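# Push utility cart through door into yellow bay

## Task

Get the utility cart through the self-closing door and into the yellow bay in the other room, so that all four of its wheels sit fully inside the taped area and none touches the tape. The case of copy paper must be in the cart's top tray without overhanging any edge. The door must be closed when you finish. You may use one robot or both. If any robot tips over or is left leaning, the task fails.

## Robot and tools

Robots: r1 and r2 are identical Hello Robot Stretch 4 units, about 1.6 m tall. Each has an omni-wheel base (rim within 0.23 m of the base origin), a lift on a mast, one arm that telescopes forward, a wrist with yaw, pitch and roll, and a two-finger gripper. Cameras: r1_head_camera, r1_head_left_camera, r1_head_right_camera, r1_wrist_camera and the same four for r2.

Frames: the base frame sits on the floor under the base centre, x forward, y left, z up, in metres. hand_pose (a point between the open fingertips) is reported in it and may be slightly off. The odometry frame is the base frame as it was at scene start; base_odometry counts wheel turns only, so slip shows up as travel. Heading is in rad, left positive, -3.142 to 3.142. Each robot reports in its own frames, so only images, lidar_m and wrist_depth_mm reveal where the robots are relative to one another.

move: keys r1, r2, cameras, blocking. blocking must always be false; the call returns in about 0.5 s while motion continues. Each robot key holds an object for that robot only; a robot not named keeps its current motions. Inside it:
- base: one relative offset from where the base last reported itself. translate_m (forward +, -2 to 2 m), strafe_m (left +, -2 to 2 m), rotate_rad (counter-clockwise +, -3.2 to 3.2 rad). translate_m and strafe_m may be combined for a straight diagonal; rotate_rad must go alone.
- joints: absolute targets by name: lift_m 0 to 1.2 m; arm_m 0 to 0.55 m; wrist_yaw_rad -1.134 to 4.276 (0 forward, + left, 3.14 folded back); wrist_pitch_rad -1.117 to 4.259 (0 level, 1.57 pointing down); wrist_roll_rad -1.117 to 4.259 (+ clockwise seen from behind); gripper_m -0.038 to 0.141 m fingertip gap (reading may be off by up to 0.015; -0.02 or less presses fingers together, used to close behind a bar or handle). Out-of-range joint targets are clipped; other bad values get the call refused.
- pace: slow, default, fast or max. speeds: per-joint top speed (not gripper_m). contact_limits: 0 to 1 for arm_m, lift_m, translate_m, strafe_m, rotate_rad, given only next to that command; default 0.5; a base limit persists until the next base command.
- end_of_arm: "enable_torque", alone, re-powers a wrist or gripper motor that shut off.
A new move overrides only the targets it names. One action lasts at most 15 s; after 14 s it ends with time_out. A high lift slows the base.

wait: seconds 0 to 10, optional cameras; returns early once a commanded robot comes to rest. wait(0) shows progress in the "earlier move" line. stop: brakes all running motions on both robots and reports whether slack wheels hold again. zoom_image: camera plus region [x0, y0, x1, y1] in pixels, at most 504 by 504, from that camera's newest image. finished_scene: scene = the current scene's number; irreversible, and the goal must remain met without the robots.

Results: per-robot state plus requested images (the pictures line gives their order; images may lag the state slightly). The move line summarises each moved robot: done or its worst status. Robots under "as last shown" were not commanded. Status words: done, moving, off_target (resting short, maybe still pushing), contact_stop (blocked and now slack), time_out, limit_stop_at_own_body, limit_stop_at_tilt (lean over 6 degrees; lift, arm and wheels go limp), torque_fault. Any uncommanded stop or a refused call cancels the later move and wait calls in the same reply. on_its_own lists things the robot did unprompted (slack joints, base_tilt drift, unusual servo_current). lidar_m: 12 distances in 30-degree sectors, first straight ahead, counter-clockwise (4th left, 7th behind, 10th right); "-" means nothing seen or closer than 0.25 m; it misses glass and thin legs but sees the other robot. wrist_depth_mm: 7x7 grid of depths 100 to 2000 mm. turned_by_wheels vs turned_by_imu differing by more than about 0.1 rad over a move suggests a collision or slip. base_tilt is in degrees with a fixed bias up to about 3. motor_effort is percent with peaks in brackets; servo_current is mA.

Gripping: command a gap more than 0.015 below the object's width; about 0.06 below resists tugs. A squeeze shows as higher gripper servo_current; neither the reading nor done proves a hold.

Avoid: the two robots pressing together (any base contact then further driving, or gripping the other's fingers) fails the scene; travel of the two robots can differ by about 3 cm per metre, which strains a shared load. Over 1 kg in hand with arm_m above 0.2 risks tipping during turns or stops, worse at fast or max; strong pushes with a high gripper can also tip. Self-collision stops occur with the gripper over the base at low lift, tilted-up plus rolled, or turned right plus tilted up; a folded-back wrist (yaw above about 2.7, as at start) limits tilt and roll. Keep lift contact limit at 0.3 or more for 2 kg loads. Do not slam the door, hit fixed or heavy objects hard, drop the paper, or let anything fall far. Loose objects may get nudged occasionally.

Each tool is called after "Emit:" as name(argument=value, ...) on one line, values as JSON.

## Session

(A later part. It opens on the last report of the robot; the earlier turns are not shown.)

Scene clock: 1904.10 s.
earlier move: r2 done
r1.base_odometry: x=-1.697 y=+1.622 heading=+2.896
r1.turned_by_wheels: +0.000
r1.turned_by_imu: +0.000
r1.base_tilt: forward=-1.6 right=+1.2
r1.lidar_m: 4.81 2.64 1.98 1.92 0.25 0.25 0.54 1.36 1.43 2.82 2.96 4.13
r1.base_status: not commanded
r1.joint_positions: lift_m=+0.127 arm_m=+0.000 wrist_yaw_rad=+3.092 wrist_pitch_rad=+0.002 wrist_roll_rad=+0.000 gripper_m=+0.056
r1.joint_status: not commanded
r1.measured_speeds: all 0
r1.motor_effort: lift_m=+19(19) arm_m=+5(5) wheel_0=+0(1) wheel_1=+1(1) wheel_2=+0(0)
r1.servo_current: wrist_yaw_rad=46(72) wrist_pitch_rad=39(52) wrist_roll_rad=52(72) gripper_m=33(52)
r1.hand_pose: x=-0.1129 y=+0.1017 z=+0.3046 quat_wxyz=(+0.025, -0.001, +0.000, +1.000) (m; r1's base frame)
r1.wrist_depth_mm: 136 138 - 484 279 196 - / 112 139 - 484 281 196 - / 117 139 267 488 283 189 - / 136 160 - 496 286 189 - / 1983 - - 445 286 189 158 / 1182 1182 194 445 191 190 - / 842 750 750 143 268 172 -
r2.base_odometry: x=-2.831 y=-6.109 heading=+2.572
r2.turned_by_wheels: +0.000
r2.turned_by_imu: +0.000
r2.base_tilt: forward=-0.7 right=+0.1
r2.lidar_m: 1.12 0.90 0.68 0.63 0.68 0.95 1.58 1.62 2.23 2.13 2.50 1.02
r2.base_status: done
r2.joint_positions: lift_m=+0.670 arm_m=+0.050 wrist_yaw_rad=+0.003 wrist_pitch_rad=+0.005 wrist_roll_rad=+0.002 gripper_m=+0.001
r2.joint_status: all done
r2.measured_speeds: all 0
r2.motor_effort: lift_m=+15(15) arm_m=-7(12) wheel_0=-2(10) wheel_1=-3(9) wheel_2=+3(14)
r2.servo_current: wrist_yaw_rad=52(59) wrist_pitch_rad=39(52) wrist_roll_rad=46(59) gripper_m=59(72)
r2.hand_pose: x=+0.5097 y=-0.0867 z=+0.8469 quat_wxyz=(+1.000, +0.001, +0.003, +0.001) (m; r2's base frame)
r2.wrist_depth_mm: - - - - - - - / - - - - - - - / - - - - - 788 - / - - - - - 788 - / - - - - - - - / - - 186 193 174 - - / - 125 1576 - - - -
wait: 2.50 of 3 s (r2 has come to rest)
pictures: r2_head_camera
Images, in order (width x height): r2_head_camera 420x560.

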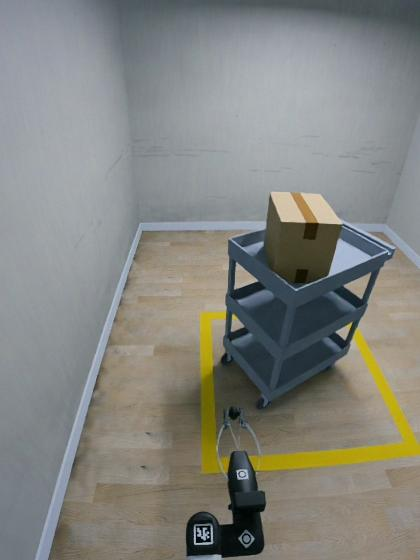

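Emit:
zoom_image(camera="r2_head_camera", region=[190, 180, 410, 420])

Emit:
move(blocking=false, r1={"base":{"translate_m":0.7,"strafe_m":-0.7}}, cameras=[])

Emit:
wait(seconds=5, cameras=["r1_head_left_camera"])

Scaled by 2.100 from the camera's 420x560 image, which has a finer 1200x1600 frame.

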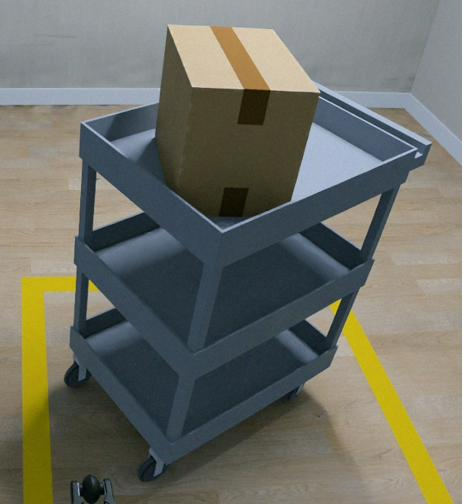

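Scene clock: 1911.90 s.
move: r1 moving
r1.base_odometry: x=-1.713 y=+1.650 heading=+2.896
r1.turned_by_wheels: +0.000
r1.turned_by_imu: -0.001
r1.base_tilt: forward=-1.6 right=+1.2
r1.lidar_m: 4.78 2.69 2.01 1.94 0.25 0.26 0.56 1.35 1.50 2.79 2.92 4.08
r1.base_status: translate_m moving; strafe_m moving
r1.joint_positions: lift_m=+0.127 arm_m=+0.000 wrist_yaw_rad=+3.092 wrist_pitch_rad=+0.002 wrist_roll_rad=+0.000 gripper_m=+0.056
r1.joint_status: not commanded
r1.measured_speeds: translate_m=+0.089 strafe_m=-0.089 rotate_rad=+0.004 lift_m=+0.000 arm_m=+0.000 wrist_yaw_rad=+0.000 wrist_pitch_rad=+0.000 wrist_roll_rad=+0.000
r1.motor_effort: lift_m=+19(19) arm_m=+5(5) wheel_0=+7(9) wheel_1=-2(3) wheel_2=-7(8)
r1.servo_current: wrist_yaw_rad=46(65) wrist_pitch_rad=39(46) wrist_roll_rad=52(59) gripper_m=39(46)
r1.hand_pose: x=-0.1129 y=+0.1017 z=+0.3046 quat_wxyz=(+0.025, -0.001, +0.000, +1.000) (m; r1's base frame)
r1.wrist_depth_mm: 136 139 - 517 287 197 - / 112 139 - 517 290 198 - / 117 139 266 525 290 189 - / 137 162 - 530 293 190 - / 1983 - - 535 293 190 158 / 1182 1182 194 535 191 190 - / 842 750 759 153 273 172 -
r2: as last shown
r2.turned_by_imu: +0.001
r2.lidar_m: 1.14 0.93 0.67 0.65 0.67 0.95 1.59 1.65 2.22 2.15 2.52 1.01
r2.motor_effort: lift_m=+15(15) arm_m=-7(7) wheel_0=-2(2) wheel_1=-3(3) wheel_2=+2(3)
r2.servo_current: wrist_yaw_rad=46(59) wrist_pitch_rad=52(52) wrist_roll_rad=52(52) gripper_m=72(72)
r2.wrist_depth_mm: - - - - - - - / - - - - - - - / - - - - - 778 - / - - - - - 778 - / - - - - - - - / - - 187 193 175 - - / - 125 1576 - - - -
pictures: none
No camera images: "cameras" was empty.

Scene clock: 1916.17 s.
earlier move: r1 done
r1.base_odometry: x=-2.206 y=+2.471 heading=+2.896
r1.turned_by_wheels: +0.000
r1.turned_by_imu: -0.003
r1.base_tilt: forward=-1.6 right=+1.3
r1.lidar_m: 4.09 3.58 2.68 2.59 2.31 1.57 1.29 1.79 2.21 2.11 2.23 3.11
r1.base_status: done
r1.joint_positions: lift_m=+0.127 arm_m=+0.000 wrist_yaw_rad=+3.092 wrist_pitch_rad=+0.002 wrist_roll_rad=+0.000 gripper_m=+0.056
r1.joint_status: not commanded
r1.measured_speeds: all 0
r1.motor_effort: lift_m=+19(19) arm_m=+5(5) wheel_0=+1(11) wheel_1=-2(7) wheel_2=-1(8)
r1.servo_current: wrist_yaw_rad=52(72) wrist_pitch_rad=33(52) wrist_roll_rad=52(65) gripper_m=39(52)
r1.hand_pose: x=-0.1129 y=+0.1017 z=+0.3046 quat_wxyz=(+0.025, -0.001, +0.000, +1.000) (m; r1's base frame)
r1.wrist_depth_mm: 136 138 1430 - - - - / 113 139 - - - - - / 117 140 225 - - - - / 137 163 - - - - - / 1661 1661 - - - 1618 1756 / 1229 1182 192 1205 187 1160 1138 / 842 759 768 809 798 778 809
r2.base_odometry: x=-2.831 y=-6.109 heading=+2.572
r2.turned_by_wheels: +0.000
r2.turned_by_imu: +0.001
r2.base_tilt: forward=-0.7 right=+0.1
r2.lidar_m: 1.12 0.92 0.64 0.63 0.68 0.96 1.57 1.63 2.24 2.14 2.51 1.02
r2.base_status: not commanded
r2.joint_positions: lift_m=+0.670 arm_m=+0.050 wrist_yaw_rad=+0.003 wrist_pitch_rad=+0.005 wrist_roll_rad=+0.002 gripper_m=+0.001
r2.joint_status: not commanded
r2.measured_speeds: all 0
r2.motor_effort: lift_m=+15(15) arm_m=-7(7) wheel_0=-2(3) wheel_1=-3(3) wheel_2=+3(3)
r2.servo_current: wrist_yaw_rad=52(59) wrist_pitch_rad=39(52) wrist_roll_rad=52(65) gripper_m=65(72)
r2.hand_pose: x=+0.5097 y=-0.0867 z=+0.8469 quat_wxyz=(+1.000, +0.001, +0.003, +0.001) (m; r2's base frame)
r2.wrist_depth_mm: - - - - - - - / - - - - - - - / - - - - - 788 - / - - - - - 778 - / - - - - - - - / - - 186 193 174 - - / - 125 1537 - - - -
wait: 4.27 of 5 s (r1 has come to rest)
pictures: r1_head_left_camera
Images, in order (width x height): r1_head_left_camera 420x672.

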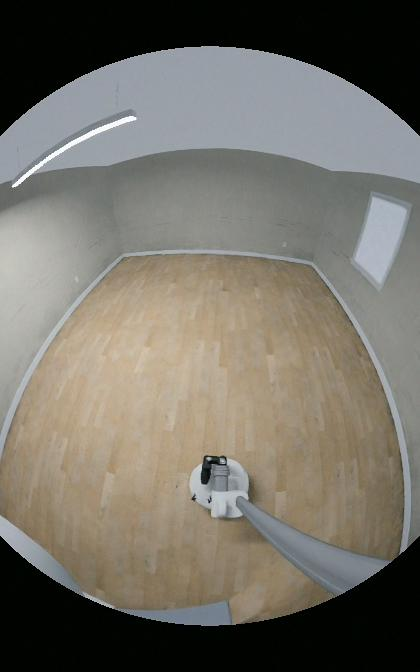

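Emit:
move(blocking=false, r1={"base":{"rotate_rad":2.9}}, cameras=[])

Emit:
wait(seconds=5, cameras=["r1_head_camera"])

Scene clock: 1919.30 s.
move: r1 moving
r1.base_odometry: x=-2.206 y=+2.471 heading=-3.135
r1.turned_by_wheels: +0.252
r1.turned_by_imu: +0.253
r1.base_tilt: forward=-1.6 right=+1.3
r1.lidar_m: 4.10 2.99 2.59 2.60 1.93 1.65 1.65 2.01 2.15 2.15 2.52 4.10
r1.base_status: rotate_rad moving
r1.joint_positions: lift_m=+0.127 arm_m=+0.000 wrist_yaw_rad=+3.092 wrist_pitch_rad=+0.002 wrist_roll_rad=+0.000 gripper_m=+0.056
r1.joint_status: not commanded
r1.measured_speeds: translate_m=+0.000 strafe_m=-0.001 rotate_rad=+0.971 lift_m=+0.000 arm_m=+0.000 wrist_yaw_rad=+0.000 wrist_pitch_rad=+0.000 wrist_roll_rad=+0.000
r1.motor_effort: lift_m=+19(19) arm_m=+5(5) wheel_0=-7(9) wheel_1=-8(8) wheel_2=-6(8)
r1.servo_current: wrist_yaw_rad=39(59) wrist_pitch_rad=46(46) wrist_roll_rad=46(72) gripper_m=39(46)
r1.hand_pose: x=-0.1129 y=+0.1017 z=+0.3046 quat_wxyz=(+0.025, -0.001, +0.000, +1.000) (m; r1's base frame)
r1.wrist_depth_mm: 136 138 - 1756 - - - / 113 139 - - - - - / 117 139 225 - - - - / 137 161 - - - - - / - 1708 - - - 1618 - / 1160 1182 193 1205 187 1182 1138 / 831 750 741 798 798 778 820
r2: as last shown
r2.turned_by_imu: +0.000
r2.lidar_m: 1.13 0.90 0.68 0.64 0.68 0.98 1.58 1.59 2.23 2.13 2.36 1.02
r2.servo_current: wrist_yaw_rad=33(59) wrist_pitch_rad=39(52) wrist_roll_rad=39(59) gripper_m=65(72)
r2.wrist_depth_mm: - - - - - - - / - - - - - - - / - - - - - 788 - / - - - - - 788 - / - - - - - - - / - - 186 193 174 - - / - 125 1576 - - - -
pictures: none
No camera images: "cameras" was empty.

Scene clock: 1921.53 s.
earlier move: r1 done
r1.base_odometry: x=-2.206 y=+2.471 heading=-0.487
r1.turned_by_wheels: +2.648
r1.turned_by_imu: +2.662
r1.base_tilt: forward=-1.6 right=+1.3
r1.lidar_m: 1.67 1.60 1.99 2.09 2.12 2.53 4.13 4.12 2.99 2.59 2.60 1.91
r1.base_status: done
r1.joint_positions: lift_m=+0.127 arm_m=+0.000 wrist_yaw_rad=+3.092 wrist_pitch_rad=+0.002 wrist_roll_rad=+0.000 gripper_m=+0.056
r1.joint_status: not commanded
r1.measured_speeds: all 0
r1.motor_effort: lift_m=+19(19) arm_m=+4(5) wheel_0=-3(12) wheel_1=-1(9) wheel_2=+0(8)
r1.servo_current: wrist_yaw_rad=52(72) wrist_pitch_rad=46(52) wrist_roll_rad=39(72) gripper_m=39(46)
r1.hand_pose: x=-0.1128 y=+0.1017 z=+0.3046 quat_wxyz=(+0.025, -0.001, +0.000, +1.000) (m; r1's base frame)
r1.wrist_depth_mm: 136 138 - - - - - / 113 139 - - - - - / 117 140 267 - - - - / 137 162 - - - - - / 1983 - - - - - - / 1182 1229 194 1182 187 1160 1160 / 854 750 750 798 778 768 831
r2.base_odometry: x=-2.831 y=-6.109 heading=+2.572
r2.turned_by_wheels: +0.000
r2.turned_by_imu: +0.000
r2.base_tilt: forward=-0.7 right=+0.1
r2.lidar_m: 1.13 0.89 0.67 0.63 0.67 0.93 1.57 1.63 2.24 2.15 2.34 1.06
r2.base_status: not commanded
r2.joint_positions: lift_m=+0.670 arm_m=+0.050 wrist_yaw_rad=+0.003 wrist_pitch_rad=+0.005 wrist_roll_rad=+0.002 gripper_m=+0.001
r2.joint_status: not commanded
r2.measured_speeds: all 0
r2.motor_effort: lift_m=+15(15) arm_m=-7(7) wheel_0=-2(3) wheel_1=-3(3) wheel_2=+3(3)
r2.servo_current: wrist_yaw_rad=39(65) wrist_pitch_rad=46(52) wrist_roll_rad=39(65) gripper_m=65(72)
r2.hand_pose: x=+0.5097 y=-0.0867 z=+0.8469 quat_wxyz=(+1.000, +0.001, +0.003, +0.001) (m; r2's base frame)
r2.wrist_depth_mm: - - - - - - - / - - - - - - - / - - - - - 788 - / - - - - - 798 - / - - - - - - - / - - 187 193 174 - - / - 125 1576 - - - -
wait: 2.23 of 5 s (r1 has come to rest)
pictures: r1_head_camera
Images, in order (width x height): r1_head_camera 420x560.

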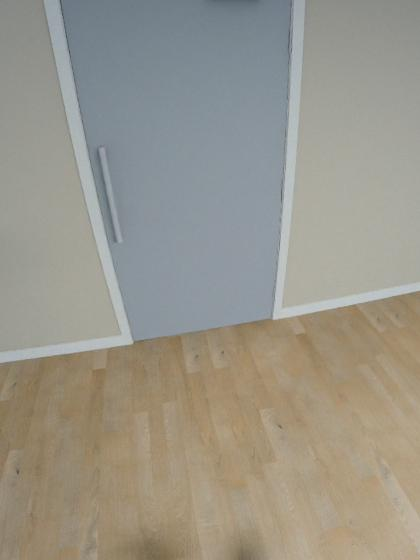

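Emit:
finished_scene(scene=1)

The scene is finished: the task was done.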